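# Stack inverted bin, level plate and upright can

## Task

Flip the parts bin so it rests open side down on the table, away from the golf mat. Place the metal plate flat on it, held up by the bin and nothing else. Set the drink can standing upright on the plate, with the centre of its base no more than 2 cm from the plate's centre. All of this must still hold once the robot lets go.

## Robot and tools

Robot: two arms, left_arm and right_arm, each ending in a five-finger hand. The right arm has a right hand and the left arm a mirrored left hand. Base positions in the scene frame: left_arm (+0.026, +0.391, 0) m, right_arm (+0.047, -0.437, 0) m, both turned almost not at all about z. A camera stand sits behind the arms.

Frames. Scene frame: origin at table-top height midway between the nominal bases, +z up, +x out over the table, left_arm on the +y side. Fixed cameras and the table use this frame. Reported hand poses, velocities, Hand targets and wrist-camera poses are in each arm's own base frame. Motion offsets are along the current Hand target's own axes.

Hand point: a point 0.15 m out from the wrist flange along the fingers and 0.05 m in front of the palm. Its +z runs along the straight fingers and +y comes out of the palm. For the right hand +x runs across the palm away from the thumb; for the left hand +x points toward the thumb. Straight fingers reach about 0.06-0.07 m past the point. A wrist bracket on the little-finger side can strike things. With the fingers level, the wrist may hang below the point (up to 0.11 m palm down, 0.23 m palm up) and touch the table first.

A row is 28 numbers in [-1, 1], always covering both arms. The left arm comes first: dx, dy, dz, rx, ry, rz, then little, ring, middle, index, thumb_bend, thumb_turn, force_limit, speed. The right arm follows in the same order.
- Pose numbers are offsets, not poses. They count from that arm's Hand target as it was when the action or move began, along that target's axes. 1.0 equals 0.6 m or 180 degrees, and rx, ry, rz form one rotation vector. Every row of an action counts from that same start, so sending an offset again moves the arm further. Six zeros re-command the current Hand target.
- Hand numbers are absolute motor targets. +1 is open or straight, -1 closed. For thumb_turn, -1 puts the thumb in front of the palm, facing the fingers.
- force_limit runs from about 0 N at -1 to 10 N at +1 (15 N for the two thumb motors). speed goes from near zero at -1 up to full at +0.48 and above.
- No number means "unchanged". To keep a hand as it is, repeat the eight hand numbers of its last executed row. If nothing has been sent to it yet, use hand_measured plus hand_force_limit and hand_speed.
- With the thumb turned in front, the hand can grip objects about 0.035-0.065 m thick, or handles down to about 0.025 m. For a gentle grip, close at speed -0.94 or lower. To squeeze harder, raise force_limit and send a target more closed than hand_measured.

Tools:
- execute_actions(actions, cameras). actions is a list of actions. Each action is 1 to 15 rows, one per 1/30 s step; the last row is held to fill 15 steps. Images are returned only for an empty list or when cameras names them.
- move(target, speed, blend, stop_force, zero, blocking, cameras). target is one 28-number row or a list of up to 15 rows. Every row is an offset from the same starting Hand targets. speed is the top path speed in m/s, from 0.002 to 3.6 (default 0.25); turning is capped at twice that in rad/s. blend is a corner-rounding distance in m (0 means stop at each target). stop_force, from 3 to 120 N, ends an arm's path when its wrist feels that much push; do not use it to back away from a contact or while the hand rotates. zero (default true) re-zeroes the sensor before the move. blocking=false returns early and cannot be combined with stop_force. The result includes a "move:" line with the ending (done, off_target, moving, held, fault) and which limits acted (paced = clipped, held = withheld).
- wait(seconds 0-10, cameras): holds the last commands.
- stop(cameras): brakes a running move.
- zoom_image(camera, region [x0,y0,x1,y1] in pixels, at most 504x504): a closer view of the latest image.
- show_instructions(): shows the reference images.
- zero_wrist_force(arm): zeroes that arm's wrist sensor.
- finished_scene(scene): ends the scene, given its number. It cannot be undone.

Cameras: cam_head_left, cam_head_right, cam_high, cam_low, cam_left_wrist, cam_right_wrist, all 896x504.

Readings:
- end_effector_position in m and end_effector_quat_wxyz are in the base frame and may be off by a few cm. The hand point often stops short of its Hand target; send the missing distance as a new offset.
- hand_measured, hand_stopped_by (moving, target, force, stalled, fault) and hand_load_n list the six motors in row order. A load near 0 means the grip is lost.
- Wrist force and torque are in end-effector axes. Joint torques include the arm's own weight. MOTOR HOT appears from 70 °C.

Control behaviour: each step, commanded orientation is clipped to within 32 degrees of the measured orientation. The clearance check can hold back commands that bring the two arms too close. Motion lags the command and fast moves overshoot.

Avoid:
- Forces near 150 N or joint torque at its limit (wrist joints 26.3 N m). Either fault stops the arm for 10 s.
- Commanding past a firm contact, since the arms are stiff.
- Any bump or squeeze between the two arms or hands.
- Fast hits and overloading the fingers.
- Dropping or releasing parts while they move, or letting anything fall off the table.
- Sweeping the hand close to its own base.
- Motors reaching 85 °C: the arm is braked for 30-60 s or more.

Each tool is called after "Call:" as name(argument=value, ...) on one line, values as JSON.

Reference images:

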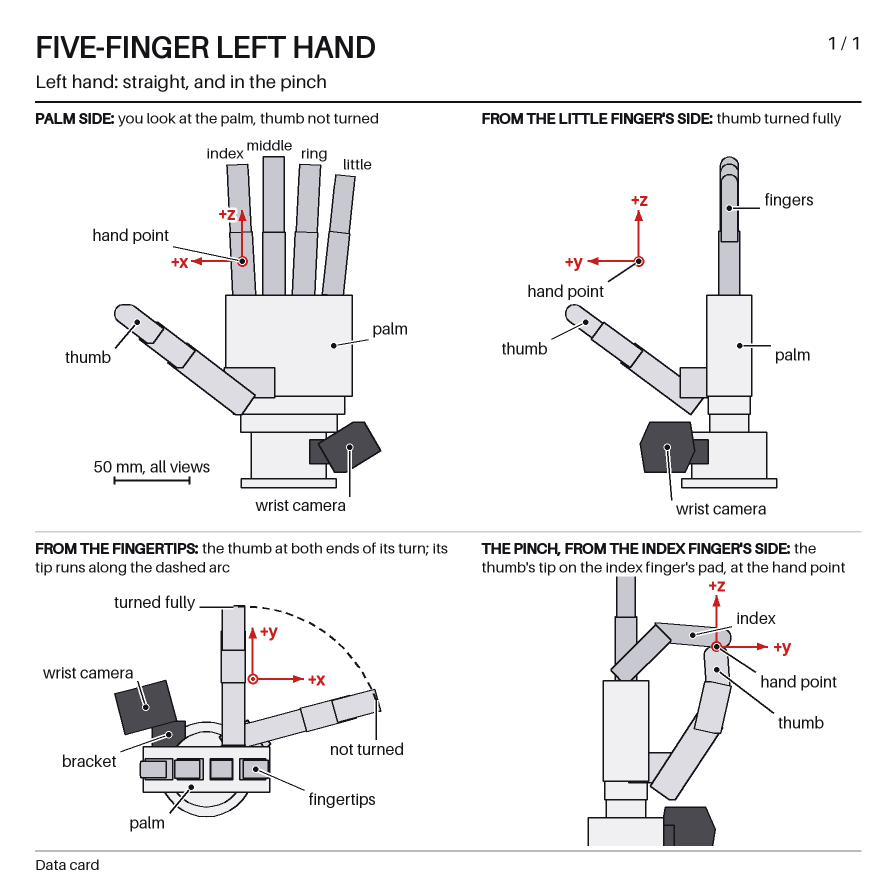

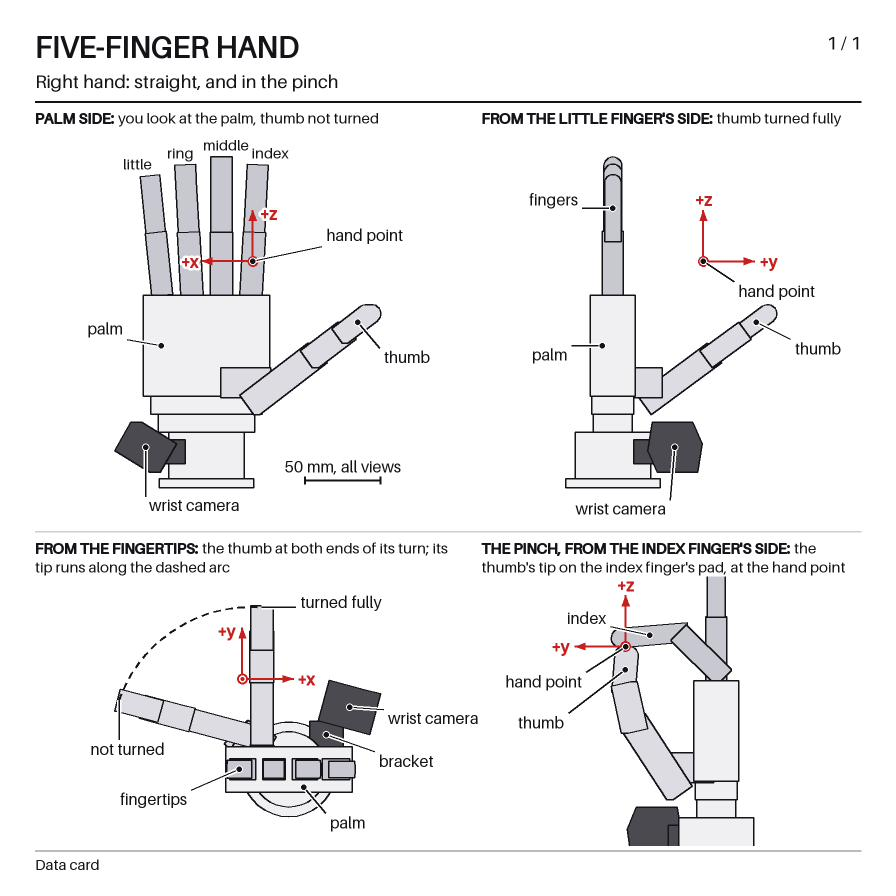

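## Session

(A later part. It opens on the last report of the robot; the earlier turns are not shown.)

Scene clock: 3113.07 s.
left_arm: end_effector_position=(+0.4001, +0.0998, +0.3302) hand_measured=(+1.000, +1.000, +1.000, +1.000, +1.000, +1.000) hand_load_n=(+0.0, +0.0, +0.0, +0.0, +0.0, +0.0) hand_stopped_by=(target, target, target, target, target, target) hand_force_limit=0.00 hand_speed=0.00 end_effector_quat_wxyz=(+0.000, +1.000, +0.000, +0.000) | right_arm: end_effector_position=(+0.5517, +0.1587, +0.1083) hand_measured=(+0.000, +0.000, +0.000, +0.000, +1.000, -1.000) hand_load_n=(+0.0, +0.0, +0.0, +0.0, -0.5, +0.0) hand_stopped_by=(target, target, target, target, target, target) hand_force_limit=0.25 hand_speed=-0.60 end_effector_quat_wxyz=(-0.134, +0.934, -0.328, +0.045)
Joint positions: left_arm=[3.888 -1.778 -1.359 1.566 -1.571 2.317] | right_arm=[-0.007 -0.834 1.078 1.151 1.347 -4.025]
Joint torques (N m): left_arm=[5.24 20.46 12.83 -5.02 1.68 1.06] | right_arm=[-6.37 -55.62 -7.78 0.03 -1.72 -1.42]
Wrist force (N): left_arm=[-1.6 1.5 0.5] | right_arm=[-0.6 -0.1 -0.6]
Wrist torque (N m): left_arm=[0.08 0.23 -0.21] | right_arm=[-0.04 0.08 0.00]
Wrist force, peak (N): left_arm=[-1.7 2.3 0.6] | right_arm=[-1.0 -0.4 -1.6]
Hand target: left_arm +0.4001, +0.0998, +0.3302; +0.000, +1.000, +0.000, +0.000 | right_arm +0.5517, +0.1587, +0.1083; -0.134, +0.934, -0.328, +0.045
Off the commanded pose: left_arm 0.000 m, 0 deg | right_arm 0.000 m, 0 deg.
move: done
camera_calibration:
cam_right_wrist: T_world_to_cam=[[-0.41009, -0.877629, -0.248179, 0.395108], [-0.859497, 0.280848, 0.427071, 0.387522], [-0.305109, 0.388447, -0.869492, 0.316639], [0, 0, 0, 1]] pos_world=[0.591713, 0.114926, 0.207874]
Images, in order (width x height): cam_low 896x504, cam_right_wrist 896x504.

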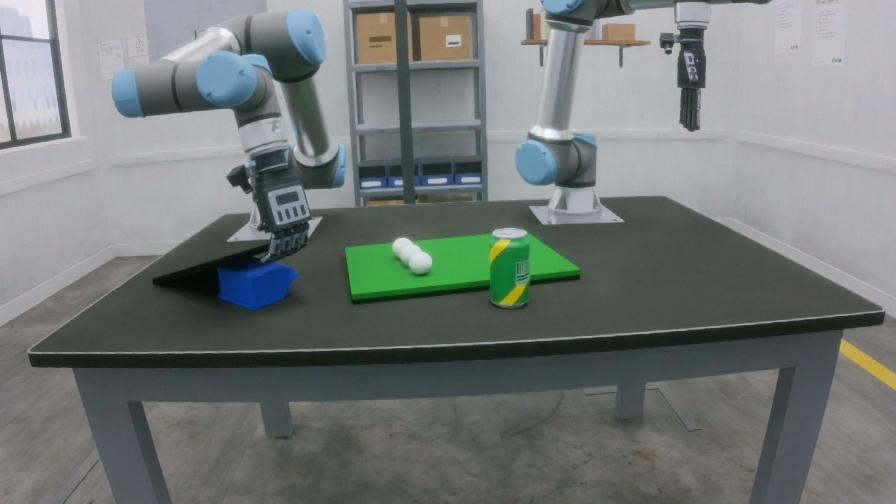

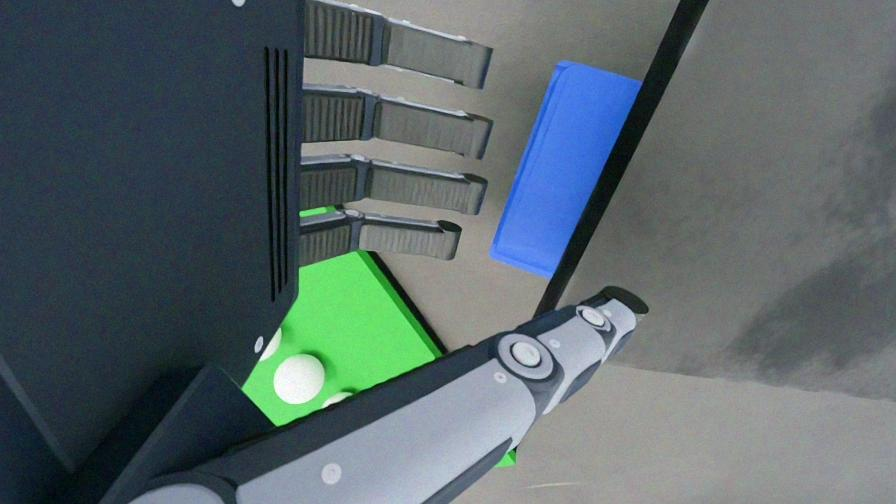

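Call:
move(target=[0,0,0,0,0,0,1,1,1,1,1,1,0,0, 0,0.0967,0,0,0,0,0,0,0,0,1,-1,0.25,-0.6], speed=0.04, stop_force=3, cameras=["cam_low","cam_right_wrist"])

Call:
zoom_image(camera="cam_low", region=[150, 180, 320, 320])

Scene clock: 3130.87 s.
left_arm: end_effector_position=(+0.4001, +0.0998, +0.3302) hand_measured=(+1.000, +1.000, +1.000, +1.000, +1.000, +1.000) hand_load_n=(+0.0, +0.0, +0.0, +0.0, -0.5, +0.0) hand_stopped_by=(target, target, target, target, target, target) hand_force_limit=0.00 hand_speed=0.00 end_effector_quat_wxyz=(+0.000, +1.000, +0.000, +0.000) | right_arm: end_effector_position=(+0.5169, +0.1152, +0.0920) hand_measured=(+0.000, +0.000, +0.000, +0.000, +1.000, -1.000) hand_load_n=(+0.0, +0.5, +0.0, +0.0, +0.0, +0.0) hand_stopped_by=(target, target, target, target, target, target) hand_force_limit=0.25 hand_speed=-0.60 end_effector_quat_wxyz=(-0.134, +0.934, -0.328, +0.045)
Joint positions: left_arm=[3.888 -1.778 -1.359 1.566 -1.571 2.317] | right_arm=[-0.09 -0.926 1.285 1.056 1.333 -4.109]
Joint torques (N m): left_arm=[4.15 19.84 14.58 -5.05 1.51 0.88] | right_arm=[-7.05 -51.84 -6.73 0.38 -1.67 -1.61]
Wrist force (N): left_arm=[-1.8 1.7 0.6] | right_arm=[-0.7 -0.2 -0.5]
Wrist torque (N m): left_arm=[0.10 0.27 -0.22] | right_arm=[-0.07 0.11 -0.01]
Wrist force, peak (N): left_arm=[-2.0 2.0 1.0] | right_arm=[-0.9 -0.2 -0.9]
Hand target: left_arm +0.4001, +0.0998, +0.3302; +0.000, +1.000, +0.000, +0.000 | right_arm +0.5169, +0.1152, +0.0920; -0.134, +0.934, -0.328, +0.045
Off the commanded pose: left_arm 0.000 m, 0 deg | right_arm 0.000 m, 0 deg.
move: done
camera_calibration:
cam_right_wrist: T_world_to_cam=[[-0.410082, -0.877639, -0.248158, 0.338607], [-0.85951, 0.280865, 0.427034, 0.376803], [-0.305083, 0.388413, -0.869517, 0.308739], [0, 0, 0, 1]] pos_world=[0.556913, 0.0714261, 0.191574]
Images, in order (width x height): cam_low 896x504, cam_right_wrist 896x504.

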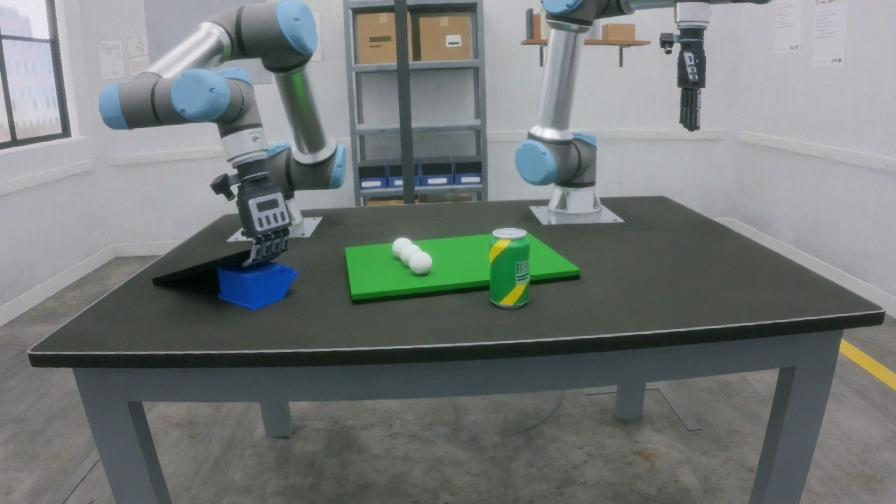

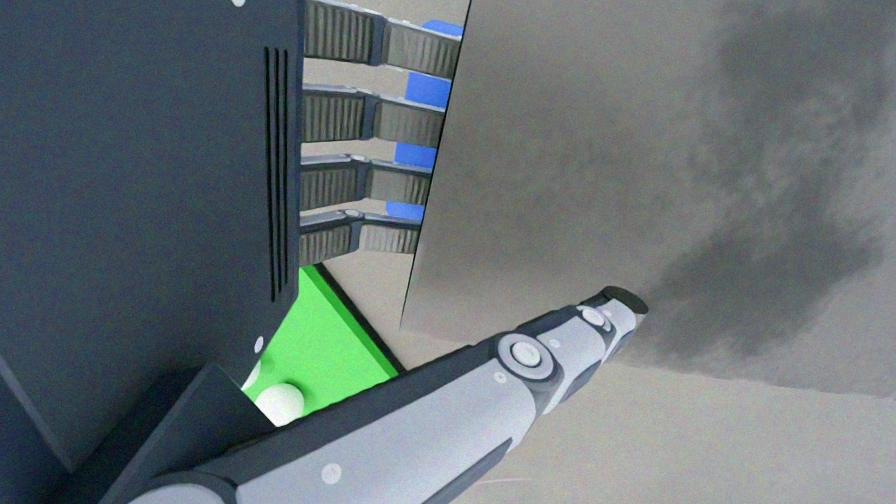

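Scaled by 2.965.

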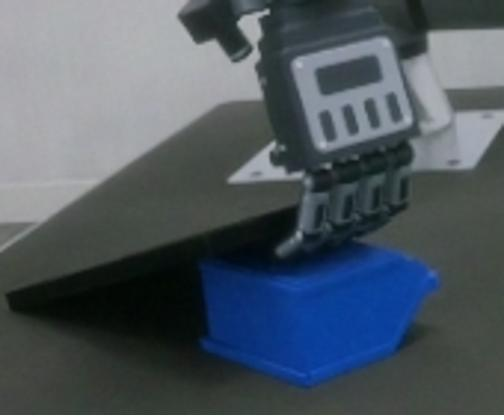

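Call:
move(target=[0,0,0,0,0,0,1,1,1,1,1,1,0,0, 0,0,-0.007,0,0,0,0,0,0,0,1,-1,0.25,-0.6], speed=0.03)

Call:
move(target=[0,0,0,0,0,0,1,1,1,1,1,1,0,0, 0,0,0,0,0,0,0,0,0,0,-0.9,-1,0.35,-0.75], cameras=["cam_low","cam_right_wrist"])

Scene clock: 3139.83 s.
left_arm: end_effector_position=(+0.4001, +0.0998, +0.3302) hand_measured=(+1.000, +1.000, +1.000, +1.000, +1.000, +1.000) hand_load_n=(+0.0, +0.0, +0.0, +0.0, +0.0, +0.0) hand_stopped_by=(target, target, target, target, target, target) hand_force_limit=0.00 hand_speed=0.00 end_effector_quat_wxyz=(+0.000, +1.000, +0.000, +0.000) | right_arm: end_effector_position=(+0.5162, +0.1143, +0.0959) hand_measured=(+0.000, +0.000, +0.000, +0.000, +1.000, -1.000) hand_load_n=(+0.0, +1.5, +1.0, +3.5, +0.0, +0.0) hand_stopped_by=(target, target, target, target, target, target) hand_force_limit=0.25 hand_speed=-0.60 end_effector_quat_wxyz=(-0.134, +0.934, -0.328, +0.045)
Joint positions: left_arm=[3.888 -1.778 -1.359 1.566 -1.571 2.317] | right_arm=[-0.092 -0.931 1.283 1.063 1.333 -4.111]
Joint torques (N m): left_arm=[4.75 19.7 12.95 -5.09 1.13 0.85] | right_arm=[-6.42 -55.37 -30.72 5.38 -1.71 -1.4]
Wrist force (N): left_arm=[-1.7 1.6 0.8] | right_arm=[-0.9 1.5 6.1]
Wrist torque (N m): left_arm=[0.07 0.27 -0.21] | right_arm=[-0.12 0.01 0.03]
Wrist force, peak (N): left_arm=[-2.0 2.0 0.6] | right_arm=[-1.0 1.9 6.4]
Hand target: left_arm +0.4001, +0.0998, +0.3302; +0.000, +1.000, +0.000, +0.000 | right_arm +0.5162, +0.1143, +0.0960; -0.134, +0.934, -0.328, +0.045
Off the commanded pose: left_arm 0.000 m, 0 deg | right_arm 0.000 m, 0 deg.
move: done

Scene clock: 3142.87 s.
left_arm: end_effector_position=(+0.4001, +0.0998, +0.3302) hand_measured=(+1.000, +1.000, +1.000, +1.000, +1.000, +1.000) hand_load_n=(+0.0, +0.0, +0.0, +0.0, +0.0, +0.0) hand_stopped_by=(target, target, target, target, target, target) hand_force_limit=0.00 hand_speed=0.00 end_effector_quat_wxyz=(+0.000, +1.000, +0.000, +0.000) | right_arm: end_effector_position=(+0.5162, +0.1143, +0.0960) hand_measured=(+0.000, +0.000, +0.000, +0.000, +0.018, -1.000) hand_load_n=(+1.5, +4.0, +3.0, +6.0, +10.0, +0.5) hand_stopped_by=(target, target, target, target, force, target) hand_force_limit=0.35 hand_speed=-0.75 end_effector_quat_wxyz=(-0.134, +0.934, -0.328, +0.045)
Joint positions: left_arm=[3.888 -1.778 -1.359 1.566 -1.571 2.317] | right_arm=[-0.092 -0.931 1.283 1.063 1.333 -4.111]
Joint torques (N m): left_arm=[4.44 20.08 12.98 -5.01 1.59 0.79] | right_arm=[-5.86 -54.36 -30.28 4.71 -0.72 -1.35]
Wrist force (N): left_arm=[-1.6 1.5 0.6] | right_arm=[-0.5 3.6 6.3]
Wrist torque (N m): left_arm=[0.08 0.23 -0.20] | right_arm=[-0.14 -0.08 0.03]
Wrist force, peak (N): left_arm=[-2.0 2.0 0.6] | right_arm=[-0.5 4.8 6.6]
Hand target: left_arm +0.4001, +0.0998, +0.3302; +0.000, +1.000, +0.000, +0.000 | right_arm +0.5162, +0.1143, +0.0960; -0.134, +0.934, -0.328, +0.045
Off the commanded pose: left_arm 0.000 m, 0 deg | right_arm 0.000 m, 0 deg.
move: done
camera_calibration:
cam_right_wrist: T_world_to_cam=[[-0.41009, -0.877629, -0.248179, 0.338514], [-0.859497, 0.280848, 0.427071, 0.374604], [-0.305109, 0.388447, -0.869492, 0.312417], [0, 0, 0, 1]] pos_world=[0.556113, 0.0705261, 0.195674]
Images, in order (width x height): cam_low 896x504, cam_right_wrist 896x504.

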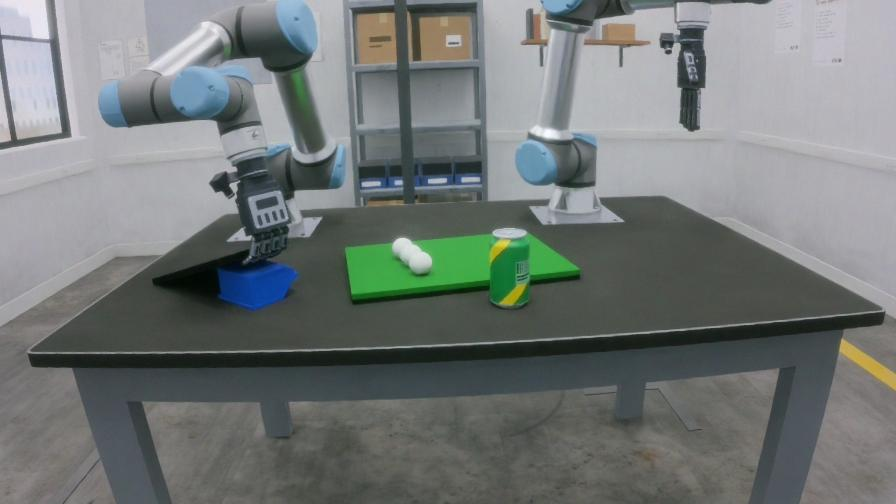

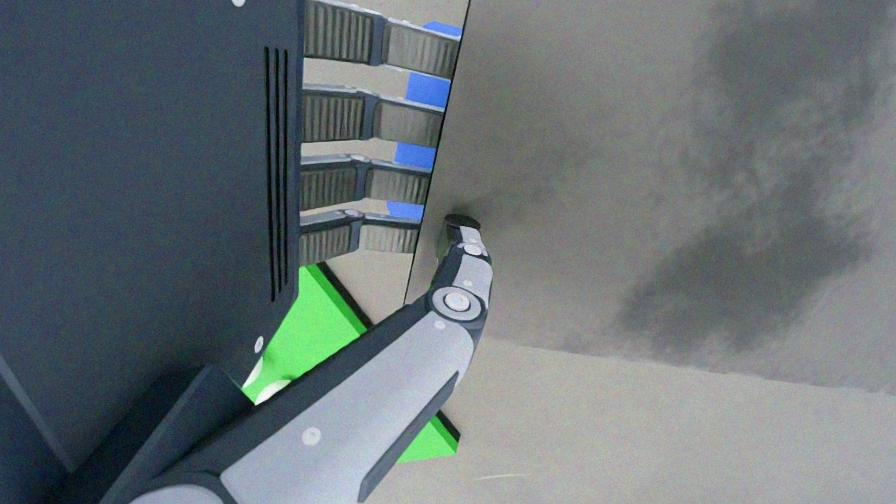

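Call:
move(target=[[0,0,0,0,0,0,1,1,1,1,1,1,0,0, 0,0.0145,-0.0933,0.0639,0,0,0,0,0,0,-0.9,-1,0.35,-0.75],[0,0,0,0,0,0,1,1,1,1,1,1,0,0, 0,0.0490,-0.1854,0.1306,0,0,0,0,0,0,-0.9,-1,0.35,-0.75]], speed=0.06, blend=0.005, cameras=["cam_low","cam_right_wrist","cam_high"])

Call:
zoom_image(camera="cam_low", region=[150, 180, 320, 320])

Scene clock: 3157.47 s.
left_arm: end_effector_position=(+0.4001, +0.0998, +0.3302) hand_measured=(+1.000, +1.000, +1.000, +1.000, +1.000, +1.000) hand_load_n=(+0.0, +0.0, +0.0, +0.0, -0.5, +0.0) hand_stopped_by=(target, target, target, target, target, target) hand_force_limit=0.00 hand_speed=0.00 end_effector_quat_wxyz=(+0.000, +1.000, +0.000, +0.000) | right_arm: end_effector_position=(+0.4794, +0.0677, +0.1946) hand_measured=(+0.000, +0.000, +0.000, +0.000, +0.018, -1.000) hand_load_n=(+1.0, +3.5, +3.0, +6.5, +9.5, +1.0) hand_stopped_by=(target, target, target, target, force, target) hand_force_limit=0.35 hand_speed=-0.75 end_effector_quat_wxyz=(-0.322, +0.887, -0.312, +0.111)
Joint positions: left_arm=[3.888 -1.778 -1.359 1.566 -1.571 2.317] | right_arm=[-0.406 -1.241 1.547 1.051 0.905 -4.369]
Joint torques (N m): left_arm=[5.65 20.58 14.07 -5.06 1.5 0.78] | right_arm=[-7.28 -44.66 -9.72 4.79 -3.85 -1.18]
Wrist force (N): left_arm=[-1.7 1.6 0.5] | right_arm=[-0.1 7.7 4.8]
Wrist torque (N m): left_arm=[0.10 0.25 -0.22] | right_arm=[-0.03 -0.10 0.19]
Wrist force, peak (N): left_arm=[-2.1 1.9 0.8] | right_arm=[-0.1 7.9 5.0]
Hand target: left_arm +0.4001, +0.0998, +0.3302; +0.000, +1.000, +0.000, +0.000 | right_arm +0.4794, +0.0677, +0.1946; -0.322, +0.887, -0.312, +0.111
Off the commanded pose: left_arm 0.000 m, 0 deg | right_arm 0.000 m, 0 deg.
move: done
camera_calibration:
cam_right_wrist: T_world_to_cam=[[-0.300835, -0.738716, -0.603156, 0.314249], [-0.949052, 0.169692, 0.265528, 0.395974], [-0.0937991, 0.652306, -0.752129, 0.262909], [0, 0, 0, 1]] pos_world=[0.494997, -0.00654994, 0.28214]
Images, in order (width x height): cam_high 896x504, cam_low 896x504, cam_right_wrist 896x504.

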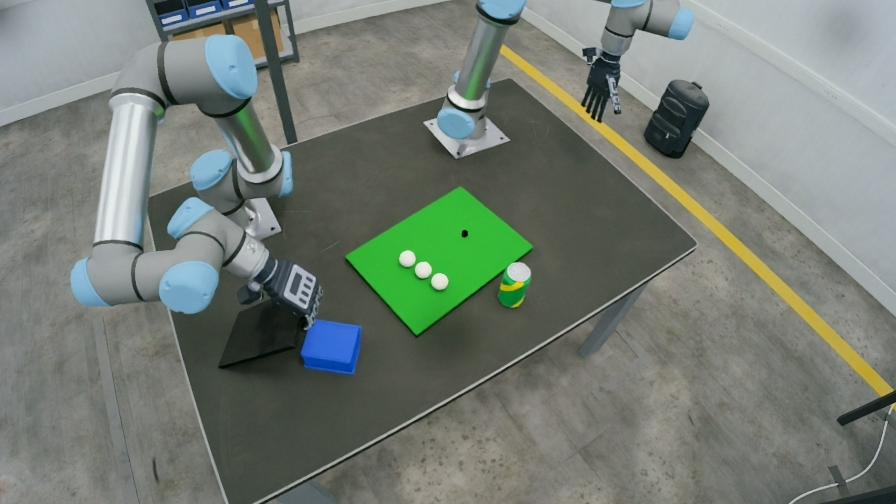

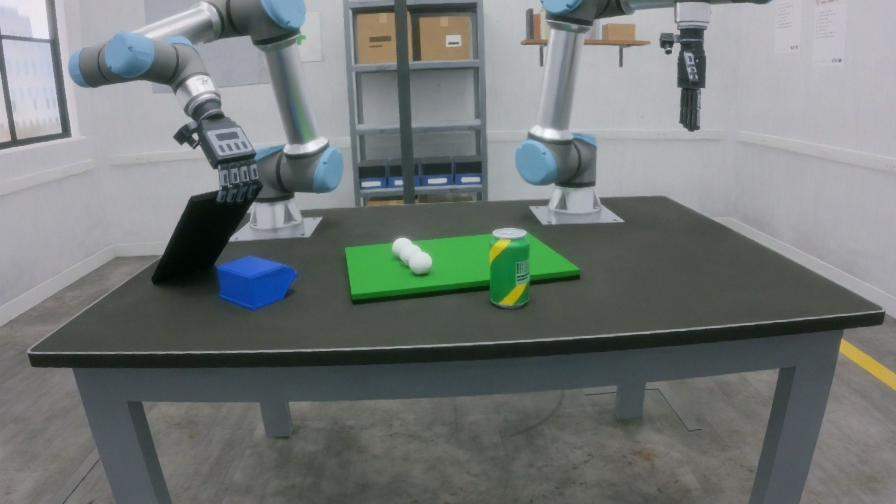

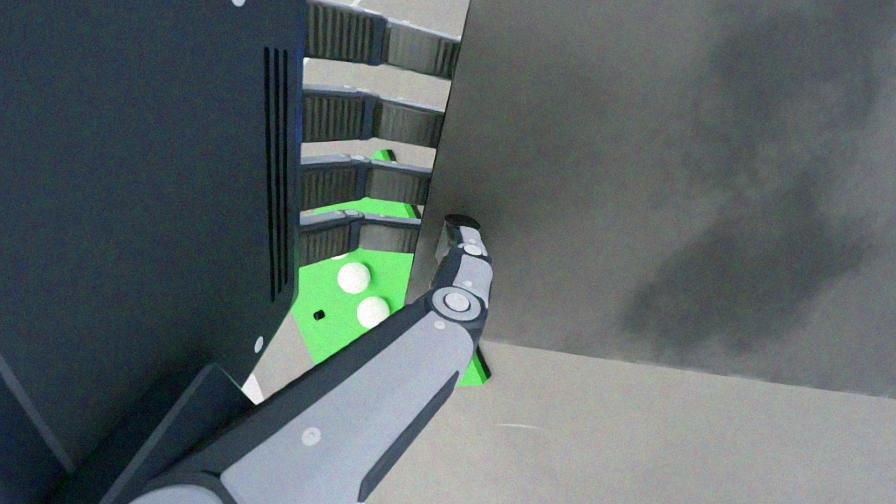

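Scaled by 2.965.

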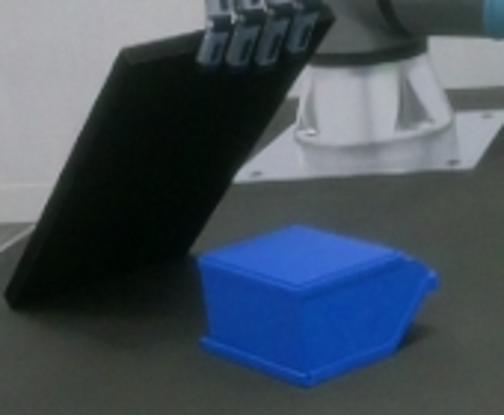

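Call:
move(target=[0,0,0,0,0,0,1,1,1,1,1,1,0,0, 0,-0.1213,0.1018,0,0,0,0,0,0,0,-0.9,-1,0.35,-0.75], speed=0.05, cameras=["cam_low","cam_right_wrist","cam_high"])

Call:
zoom_image(camera="cam_low", region=[150, 180, 320, 320])

Call:
zoom_image(camera="cam_high", region=[200, 250, 400, 400])

Scene clock: 3171.17 s.
left_arm: end_effector_position=(+0.4001, +0.0998, +0.3302) hand_measured=(+1.000, +1.000, +1.000, +1.000, +1.000, +1.000) hand_load_n=(+0.0, -0.5, +0.0, +0.0, +0.0, +0.0) hand_stopped_by=(target, target, target, target, target, target) hand_force_limit=0.00 hand_speed=0.00 end_effector_quat_wxyz=(+0.000, +1.000, +0.000, +0.000) | right_arm: end_effector_position=(+0.5387, +0.1419, +0.1942) hand_measured=(+0.000, +0.000, +0.000, +0.000, +0.020, -1.000) hand_load_n=(+0.0, +2.5, +3.0, +7.5, +11.0, +1.0) hand_stopped_by=(target, target, target, target, force, target) hand_force_limit=0.35 hand_speed=-0.75 end_effector_quat_wxyz=(-0.322, +0.887, -0.312, +0.111)
Joint positions: left_arm=[3.888 -1.778 -1.359 1.566 -1.571 2.317] | right_arm=[-0.206 -1.118 1.337 0.996 0.961 -4.13]
Joint torques (N m): left_arm=[4.71 19.92 12.76 -5.09 1.37 0.98] | right_arm=[6.8 -26.78 -31.78 0.55 -0.74 1.47]
Wrist force (N): left_arm=[-1.8 1.6 0.6] | right_arm=[-0.7 7.6 5.0]
Wrist torque (N m): left_arm=[0.09 0.26 -0.21] | right_arm=[0.02 0.05 0.09]
Wrist force, peak (N): left_arm=[-2.0 2.1 0.5] | right_arm=[-0.1 9.1 4.5]
Hand target: left_arm +0.4001, +0.0998, +0.3302; +0.000, +1.000, +0.000, +0.000 | right_arm +0.5387, +0.1419, +0.1942; -0.322, +0.887, -0.312, +0.111
Off the commanded pose: left_arm 0.000 m, 0 deg | right_arm 0.000 m, 0 deg.
move: done
camera_calibration:
cam_right_wrist: T_world_to_cam=[[-0.300759, -0.738664, -0.603258, 0.386599], [-0.949087, 0.169675, 0.265415, 0.439715], [-0.0936944, 0.65237, -0.752087, 0.219826], [0, 0, 0, 1]] pos_world=[0.554197, 0.0675501, 0.281841]
Images, in order (width x height): cam_high 896x504, cam_low 896x504, cam_right_wrist 896x504.

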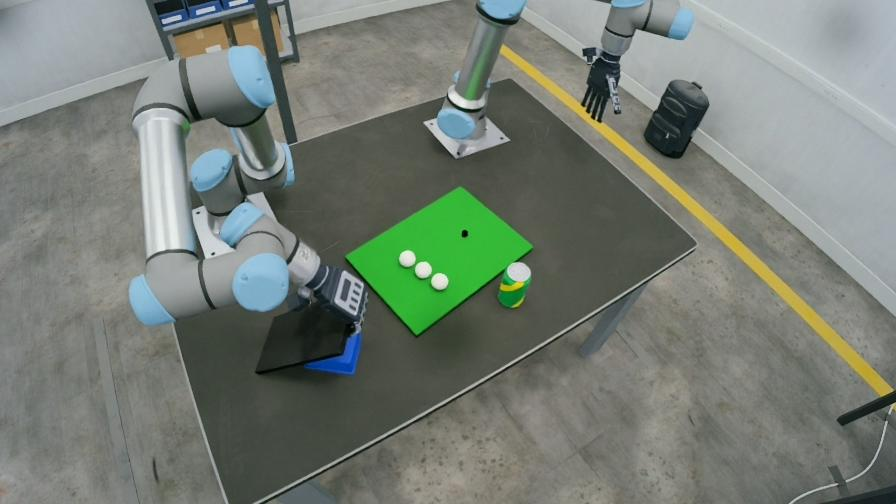

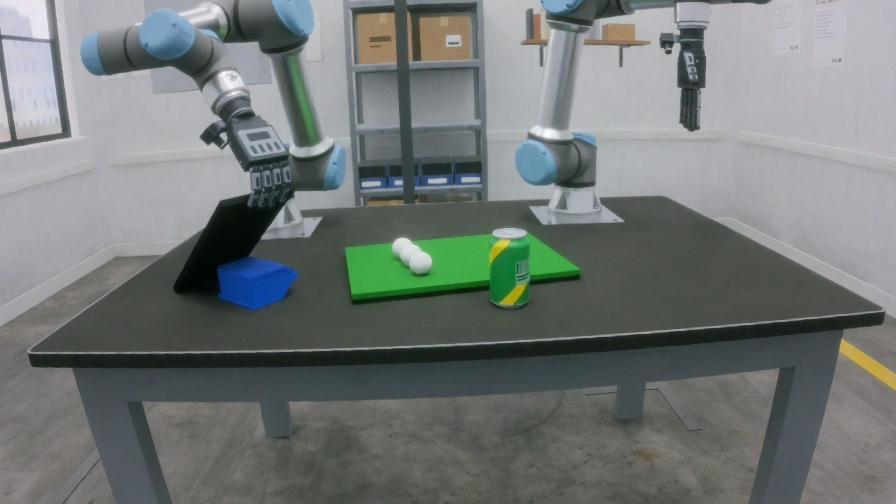

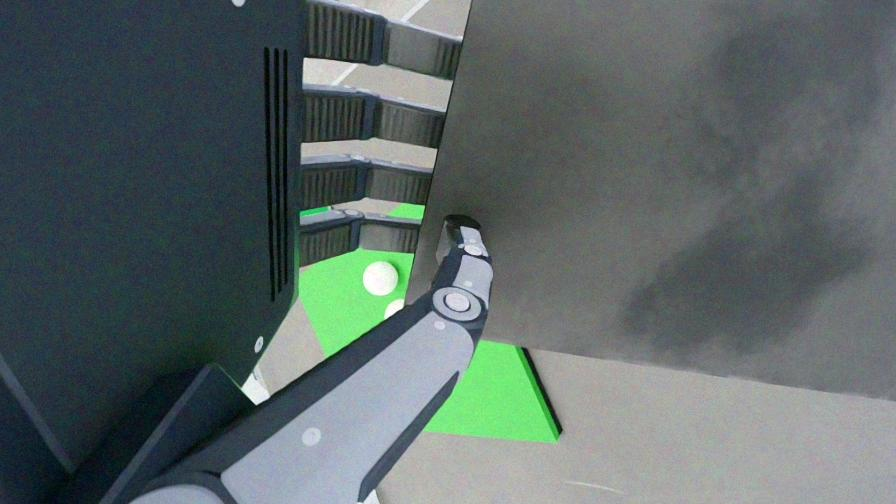

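Scaled by 2.965.

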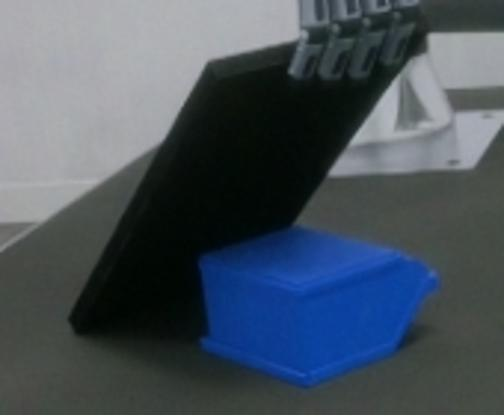

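Scaled by 2.520.

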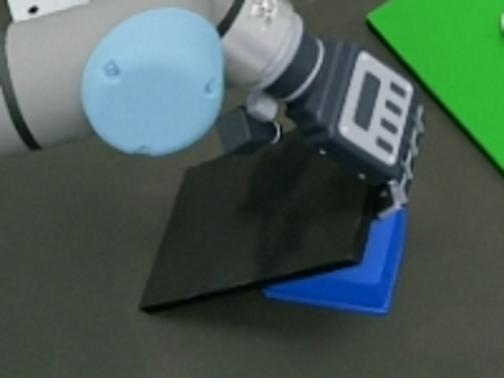

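Call:
move(target=[0,0,0,0,0,0,1,1,1,1,1,1,0,0, 0,-0.0243,0.0204,0,0,0,0,0,0,0,-0.9,-1,0.35,-0.75], speed=0.04)

Call:
move(target=[0,0,0,0,0,0,1,1,1,1,1,1,0,0, 0,0.0008,0.0407,-0.0278,0,0,0,0,0,0,-0.9,-1,0.35,-0.75], speed=0.04, cameras=["cam_low"])

Call:
zoom_image(camera="cam_low", region=[150, 180, 320, 320])

Scene clock: 3192.00 s.
left_arm: end_effector_position=(+0.4001, +0.0998, +0.3302) hand_measured=(+1.000, +1.000, +1.000, +1.000, +1.000, +1.000) hand_load_n=(+0.0, +0.0, +0.0, +0.0, +0.0, +0.0) hand_stopped_by=(target, target, target, target, target, target) hand_force_limit=0.00 hand_speed=0.00 end_effector_quat_wxyz=(+0.000, +1.000, +0.000, +0.000) | right_arm: end_effector_position=(+0.5506, +0.1567, +0.1941) hand_measured=(+0.000, +0.000, +0.000, +0.000, +0.020, -1.000) hand_load_n=(+0.0, +2.0, +3.0, +7.5, +11.0, +1.5) hand_stopped_by=(target, target, target, target, force, target) hand_force_limit=0.35 hand_speed=-0.75 end_effector_quat_wxyz=(-0.322, +0.887, -0.311, +0.111)
Joint positions: left_arm=[3.888 -1.778 -1.359 1.566 -1.571 2.317] | right_arm=[-0.171 -1.089 1.288 0.993 0.974 -4.091]
Joint torques (N m): left_arm=[4.36 19.83 14.36 -5.04 1.2 0.91] | right_arm=[7.75 -29.79 -33.6 3.44 -0.81 1.2]
Wrist force (N): left_arm=[-1.6 2.0 0.6] | right_arm=[-0.7 7.6 5.2]
Wrist torque (N m): left_arm=[0.15 0.24 -0.22] | right_arm=[0.03 0.06 0.07]
Wrist force, peak (N): left_arm=[-2.0 2.0 0.8] | right_arm=[-0.6 8.6 5.0]
Hand target: left_arm +0.4001, +0.0998, +0.3302; +0.000, +1.000, +0.000, +0.000 | right_arm +0.5506, +0.1568, +0.1941; -0.322, +0.887, -0.312, +0.111
Off the commanded pose: left_arm 0.000 m, 0 deg | right_arm 0.000 m, 0 deg.
move: done

Scene clock: 3193.50 s.
left_arm: end_effector_position=(+0.4001, +0.0998, +0.3302) hand_measured=(+1.000, +1.000, +1.000, +1.000, +1.000, +1.000) hand_load_n=(+0.0, +0.0, +0.0, +0.0, -0.5, +0.0) hand_stopped_by=(target, target, target, target, target, target) hand_force_limit=0.00 hand_speed=0.00 end_effector_quat_wxyz=(+0.000, +1.000, +0.000, +0.000) | right_arm: end_effector_position=(+0.5600, +0.1687, +0.1751) hand_measured=(+0.000, +0.000, +0.000, +0.000, +0.020, -1.000) hand_load_n=(+0.5, +2.5, +3.0, +7.5, +10.5, +1.0) hand_stopped_by=(target, target, target, target, force, target) hand_force_limit=0.35 hand_speed=-0.75 end_effector_quat_wxyz=(-0.283, +0.900, -0.316, +0.097)
Joint positions: left_arm=[3.888 -1.778 -1.359 1.566 -1.571 2.317] | right_arm=[-0.11 -1.017 1.208 1.027 1.066 -4.055]
Joint torques (N m): left_arm=[5.19 20 13.36 -5.03 1.55 0.83] | right_arm=[6.36 -32.63 -32.24 4.34 0.06 1.43]
Wrist force (N): left_arm=[-1.9 1.9 0.6] | right_arm=[-0.7 5.0 5.4]
Wrist torque (N m): left_arm=[0.13 0.28 -0.24] | right_arm=[-0.03 0.02 0.02]
Wrist force, peak (N): left_arm=[-2.1 2.1 0.5] | right_arm=[-0.7 7.8 5.3]
Hand target: left_arm +0.4001, +0.0998, +0.3302; +0.000, +1.000, +0.000, +0.000 | right_arm +0.5601, +0.1687, +0.1750; -0.283, +0.900, -0.316, +0.097
Off the commanded pose: left_arm 0.000 m, 0 deg | right_arm 0.000 m, 0 deg.
move: done
Images, in order (width x height): cam_low 896x504.

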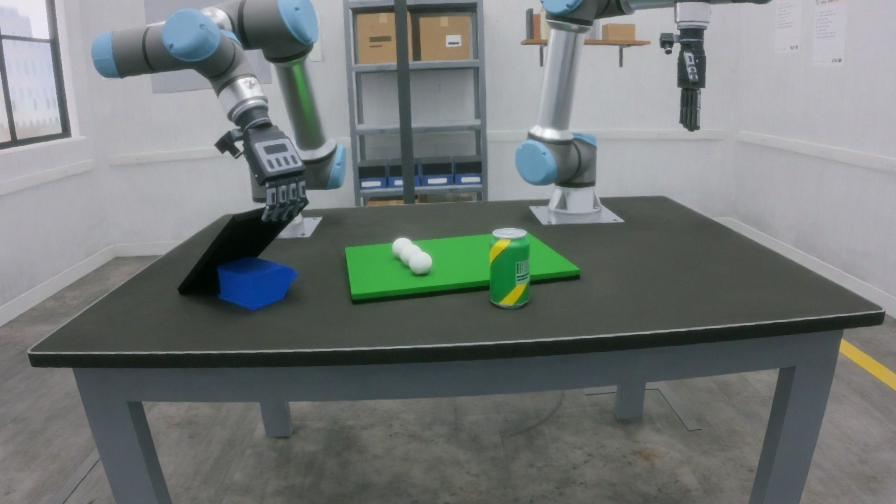

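Scaled by 2.965.

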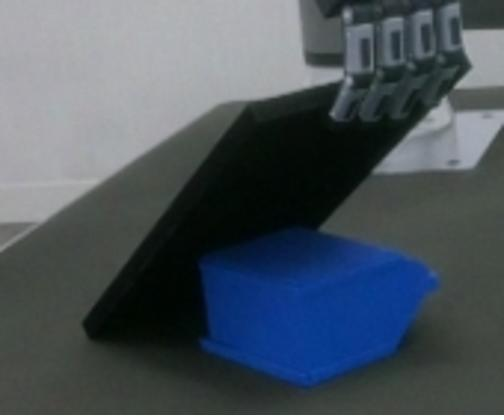

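Call:
move(target=[0,0,0,0,0,0,1,1,1,1,1,1,0,0, 0,-0.0005,0.0245,-0.0167,0,0,0,0,0,0,-0.9,-1,0.35,-0.75], speed=0.04, cameras=["cam_low"])

Call:
zoom_image(camera="cam_low", region=[150, 180, 320, 320])

Scene clock: 3209.00 s.
left_arm: end_effector_position=(+0.4001, +0.0998, +0.3302) hand_measured=(+1.000, +1.000, +1.000, +1.000, +1.000, +1.000) hand_load_n=(+0.0, +0.0, +0.0, +0.0, +0.0, +0.0) hand_stopped_by=(target, target, target, target, target, target) hand_force_limit=0.00 hand_speed=0.00 end_effector_quat_wxyz=(+0.000, +1.000, +0.000, +0.000) | right_arm: end_effector_position=(+0.5654, +0.1755, +0.1632) hand_measured=(+0.000, +0.000, +0.000, +0.000, +0.020, -1.000) hand_load_n=(+0.5, +2.5, +3.0, +7.5, +9.5, +1.5) hand_stopped_by=(target, target, target, target, force, target) hand_force_limit=0.35 hand_speed=-0.75 end_effector_quat_wxyz=(-0.259, +0.908, -0.318, +0.089)
Joint positions: left_arm=[3.888 -1.778 -1.359 1.566 -1.571 2.317] | right_arm=[-0.076 -0.97 1.157 1.051 1.119 -4.036]
Joint torques (N m): left_arm=[4.48 20.06 13.3 -5.09 1.5 0.81] | right_arm=[6.41 -35.31 -31.79 4.38 -0.19 1.45]
Wrist force (N): left_arm=[-1.5 1.6 0.9] | right_arm=[-0.7 5.8 5.6]
Wrist torque (N m): left_arm=[0.08 0.22 -0.21] | right_arm=[-0.07 0.02 0.05]
Wrist force, peak (N): left_arm=[-1.9 2.0 0.6] | right_arm=[-0.5 6.2 5.9]
Hand target: left_arm +0.4001, +0.0998, +0.3302; +0.000, +1.000, +0.000, +0.000 | right_arm +0.5654, +0.1755, +0.1631; -0.259, +0.908, -0.318, +0.089
Off the commanded pose: left_arm 0.000 m, 0 deg | right_arm 0.000 m, 0 deg.
move: done
Images, in order (width x height): cam_low 896x504.

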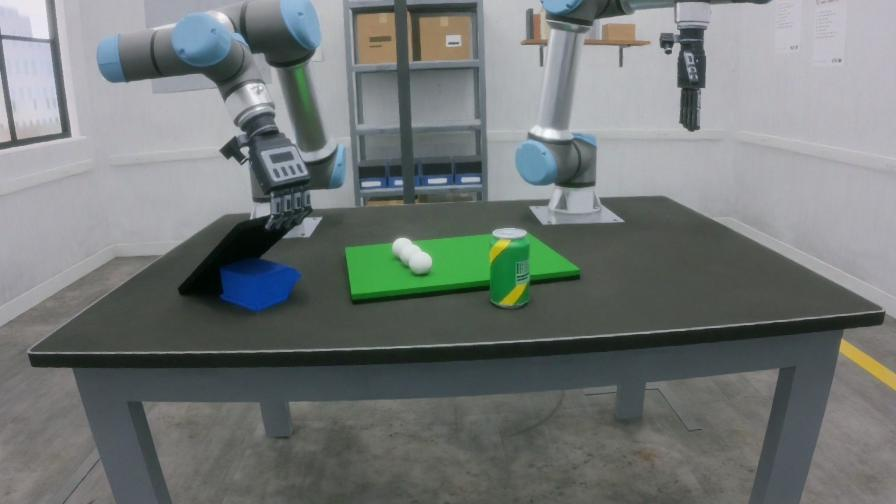

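Scaled by 2.965.

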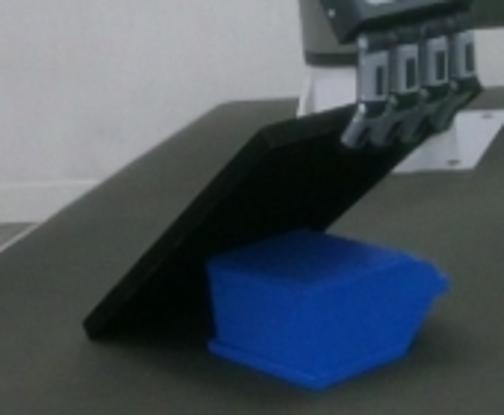

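Call:
move(target=[0,0,0,0,0,0,1,1,1,1,1,1,0,0, 0,-0.0008,0.0164,-0.0111,0,0,0,0,0,0,-0.9,-1,0.35,-0.75], speed=0.04)

Call:
move(target=[0,0,0,0,0,0,1,1,1,1,1,1,0,0, 0,-0.0008,0.0164,-0.0111,0,0,0,0,0,0,-0.9,-1,0.35,-0.75], speed=0.04, cameras=["cam_low"])

Call:
zoom_image(camera="cam_low", region=[150, 180, 320, 320])

Scene clock: 3227.10 s.
left_arm: end_effector_position=(+0.4001, +0.0998, +0.3302) hand_measured=(+1.000, +1.000, +1.000, +1.000, +1.000, +1.000) hand_load_n=(+0.0, +0.0, +0.0, +0.0, +0.0, +0.0) hand_stopped_by=(target, target, target, target, target, target) hand_force_limit=0.00 hand_speed=0.00 end_effector_quat_wxyz=(+0.000, +1.000, +0.000, +0.000) | right_arm: end_effector_position=(+0.5689, +0.1799, +0.1551) hand_measured=(+0.000, +0.000, +0.000, +0.000, +0.020, -1.000) hand_load_n=(+0.5, +2.5, +3.0, +7.5, +9.5, +1.5) hand_stopped_by=(target, target, target, target, force, target) hand_force_limit=0.35 hand_speed=-0.75 end_effector_quat_wxyz=(-0.243, +0.912, -0.320, +0.083)
Joint positions: left_arm=[3.888 -1.778 -1.359 1.566 -1.571 2.317] | right_arm=[-0.054 -0.938 1.122 1.068 1.153 -4.023]
Joint torques (N m): left_arm=[4.29 19.51 13.48 -4.88 1.34 0.78] | right_arm=[8.43 -31.48 -31.47 3.63 -0.21 1.59]
Wrist force (N): left_arm=[-1.6 1.8 0.7] | right_arm=[0.0 5.3 1.2]
Wrist torque (N m): left_arm=[0.11 0.24 -0.22] | right_arm=[-0.08 0.05 0.06]
Wrist force, peak (N): left_arm=[-1.7 2.2 0.7] | right_arm=[-0.6 6.7 6.1]
Hand target: left_arm +0.4001, +0.0998, +0.3302; +0.000, +1.000, +0.000, +0.000 | right_arm +0.5689, +0.1799, +0.1550; -0.243, +0.912, -0.320, +0.083
Off the commanded pose: left_arm 0.000 m, 0 deg | right_arm 0.000 m, 0 deg.
move: done

Scene clock: 3227.97 s.
left_arm: end_effector_position=(+0.4001, +0.0998, +0.3302) hand_measured=(+1.000, +1.000, +1.000, +1.000, +1.000, +1.000) hand_load_n=(+0.0, +0.0, +0.0, +0.0, +0.0, +0.0) hand_stopped_by=(target, target, target, target, target, target) hand_force_limit=0.00 hand_speed=0.00 end_effector_quat_wxyz=(+0.000, +1.000, +0.000, +0.000) | right_arm: end_effector_position=(+0.5721, +0.1840, +0.1468) hand_measured=(+0.000, +0.000, +0.000, +0.000, +0.020, -1.000) hand_load_n=(+1.0, +3.5, +4.0, +8.0, +9.0, +1.0) hand_stopped_by=(target, target, target, target, force, target) hand_force_limit=0.35 hand_speed=-0.75 end_effector_quat_wxyz=(-0.227, +0.916, -0.321, +0.078)
Joint positions: left_arm=[3.888 -1.778 -1.359 1.566 -1.571 2.317] | right_arm=[-0.033 -0.904 1.086 1.087 1.186 -4.012]
Joint torques (N m): left_arm=[4.35 19.32 14.15 -4.97 1.42 0.78] | right_arm=[8.78 -33.49 -32.56 4 -0.05 1.38]
Wrist force (N): left_arm=[-1.7 1.7 0.9] | right_arm=[0.0 4.7 0.3]
Wrist torque (N m): left_arm=[0.09 0.27 -0.22] | right_arm=[-0.16 0.05 0.04]
Wrist force, peak (N): left_arm=[-2.1 1.8 0.6] | right_arm=[-0.1 5.7 1.1]
Hand target: left_arm +0.4001, +0.0998, +0.3302; +0.000, +1.000, +0.000, +0.000 | right_arm +0.5722, +0.1841, +0.1467; -0.227, +0.916, -0.321, +0.078
Off the commanded pose: left_arm 0.000 m, 0 deg | right_arm 0.000 m, 0 deg.
move: done
Images, in order (width x height): cam_low 896x504.

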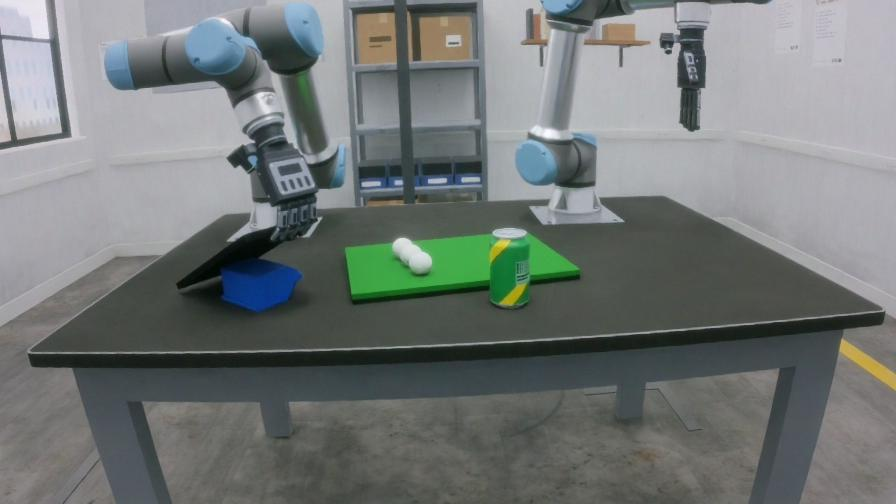

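Scaled by 2.965.

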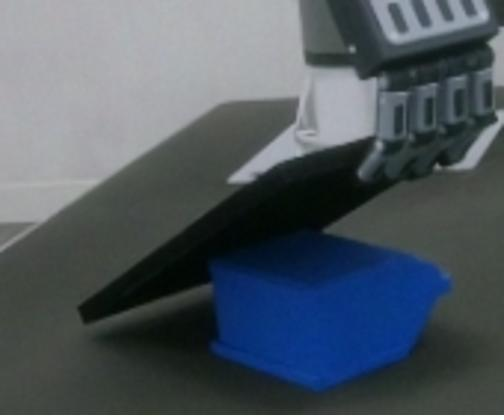

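Call:
move(target=[0,0,0,0,0,0,1,1,1,1,1,1,0,0, 0,-0.001,0.0309,-0.0444,0,0,0,0,0,0,-0.9,-1,0.35,-0.75], speed=0.04, cameras=["cam_low","cam_right_wrist"])

Call:
zoom_image(camera="cam_low", region=[150, 180, 320, 320])

Scene clock: 3246.47 s.
left_arm: end_effector_position=(+0.4001, +0.0998, +0.3302) hand_measured=(+1.000, +1.000, +1.000, +1.000, +1.000, +1.000) hand_load_n=(+0.0, +0.0, +0.0, +0.0, +0.0, +0.0) hand_stopped_by=(target, target, target, target, target, target) hand_force_limit=0.00 hand_speed=0.00 end_effector_quat_wxyz=(+0.000, +1.000, +0.000, +0.000) | right_arm: end_effector_position=(+0.5778, +0.1913, +0.1306) hand_measured=(+0.000, +0.000, +0.000, +0.000, +0.020, -1.000) hand_load_n=(+0.5, +2.5, +2.5, +6.0, +12.0, +1.5) hand_stopped_by=(target, target, target, target, force, target) hand_force_limit=0.35 hand_speed=-0.75 end_effector_quat_wxyz=(-0.163, +0.930, -0.326, +0.055)
Joint positions: left_arm=[3.888 -1.778 -1.359 1.566 -1.571 2.317] | right_arm=[0.028 -0.793 0.938 1.2 1.307 -3.98]
Joint torques (N m): left_arm=[5.03 19.25 12.03 -4.98 1.54 0.75] | right_arm=[8.78 -37.44 -31.09 4.38 0.15 1.35]
Wrist force (N): left_arm=[-1.7 1.9 0.5] | right_arm=[-0.4 4.6 1.4]
Wrist torque (N m): left_arm=[0.14 0.26 -0.23] | right_arm=[-0.01 0.14 0.02]
Wrist force, peak (N): left_arm=[-1.9 2.2 0.6] | right_arm=[-0.3 5.6 2.1]
Hand target: left_arm +0.4001, +0.0998, +0.3302; +0.000, +1.000, +0.000, +0.000 | right_arm +0.5778, +0.1913, +0.1306; -0.163, +0.930, -0.326, +0.055
Off the commanded pose: left_arm 0.000 m, 0 deg | right_arm 0.000 m, 0 deg.
move: done
camera_calibration:
cam_right_wrist: T_world_to_cam=[[-0.399693, -0.864264, -0.30544, 0.438784], [-0.875402, 0.261063, 0.406838, 0.406873], [-0.271876, 0.429993, -0.860924, 0.303086], [0, 0, 0, 1]] pos_world=[0.613958, 0.142681, 0.229424]
Images, in order (width x height): cam_low 896x504, cam_right_wrist 896x504.

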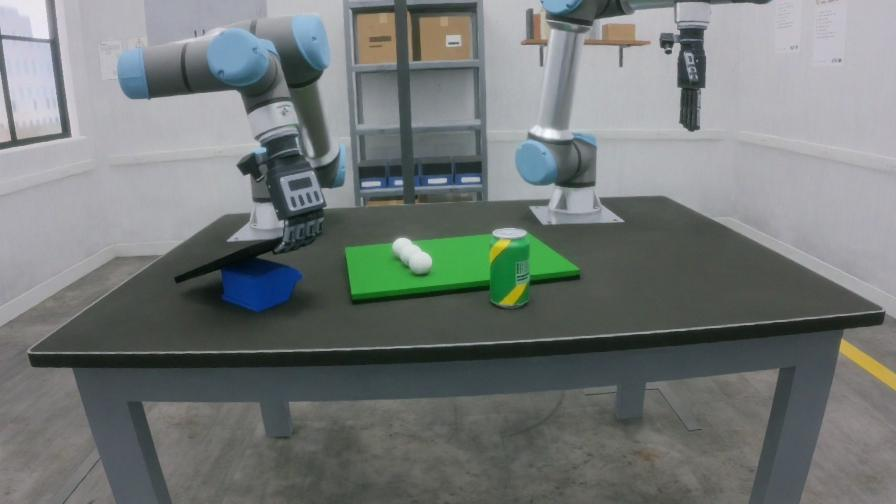

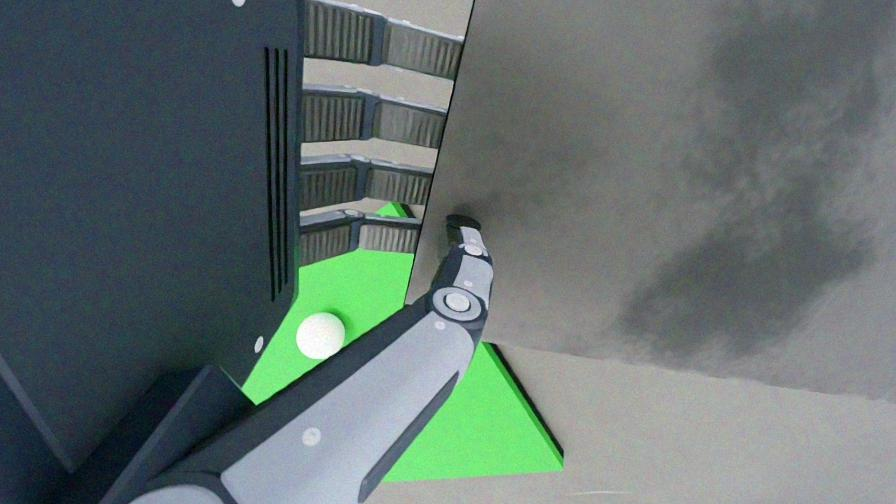

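Scaled by 2.965.

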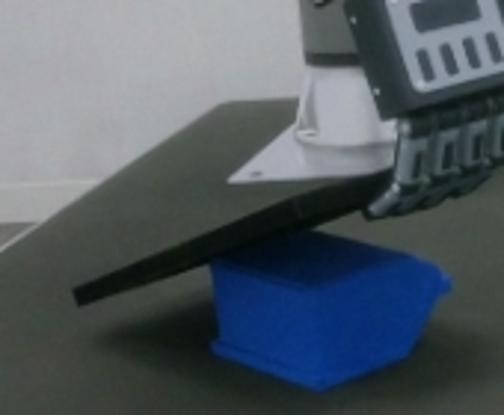

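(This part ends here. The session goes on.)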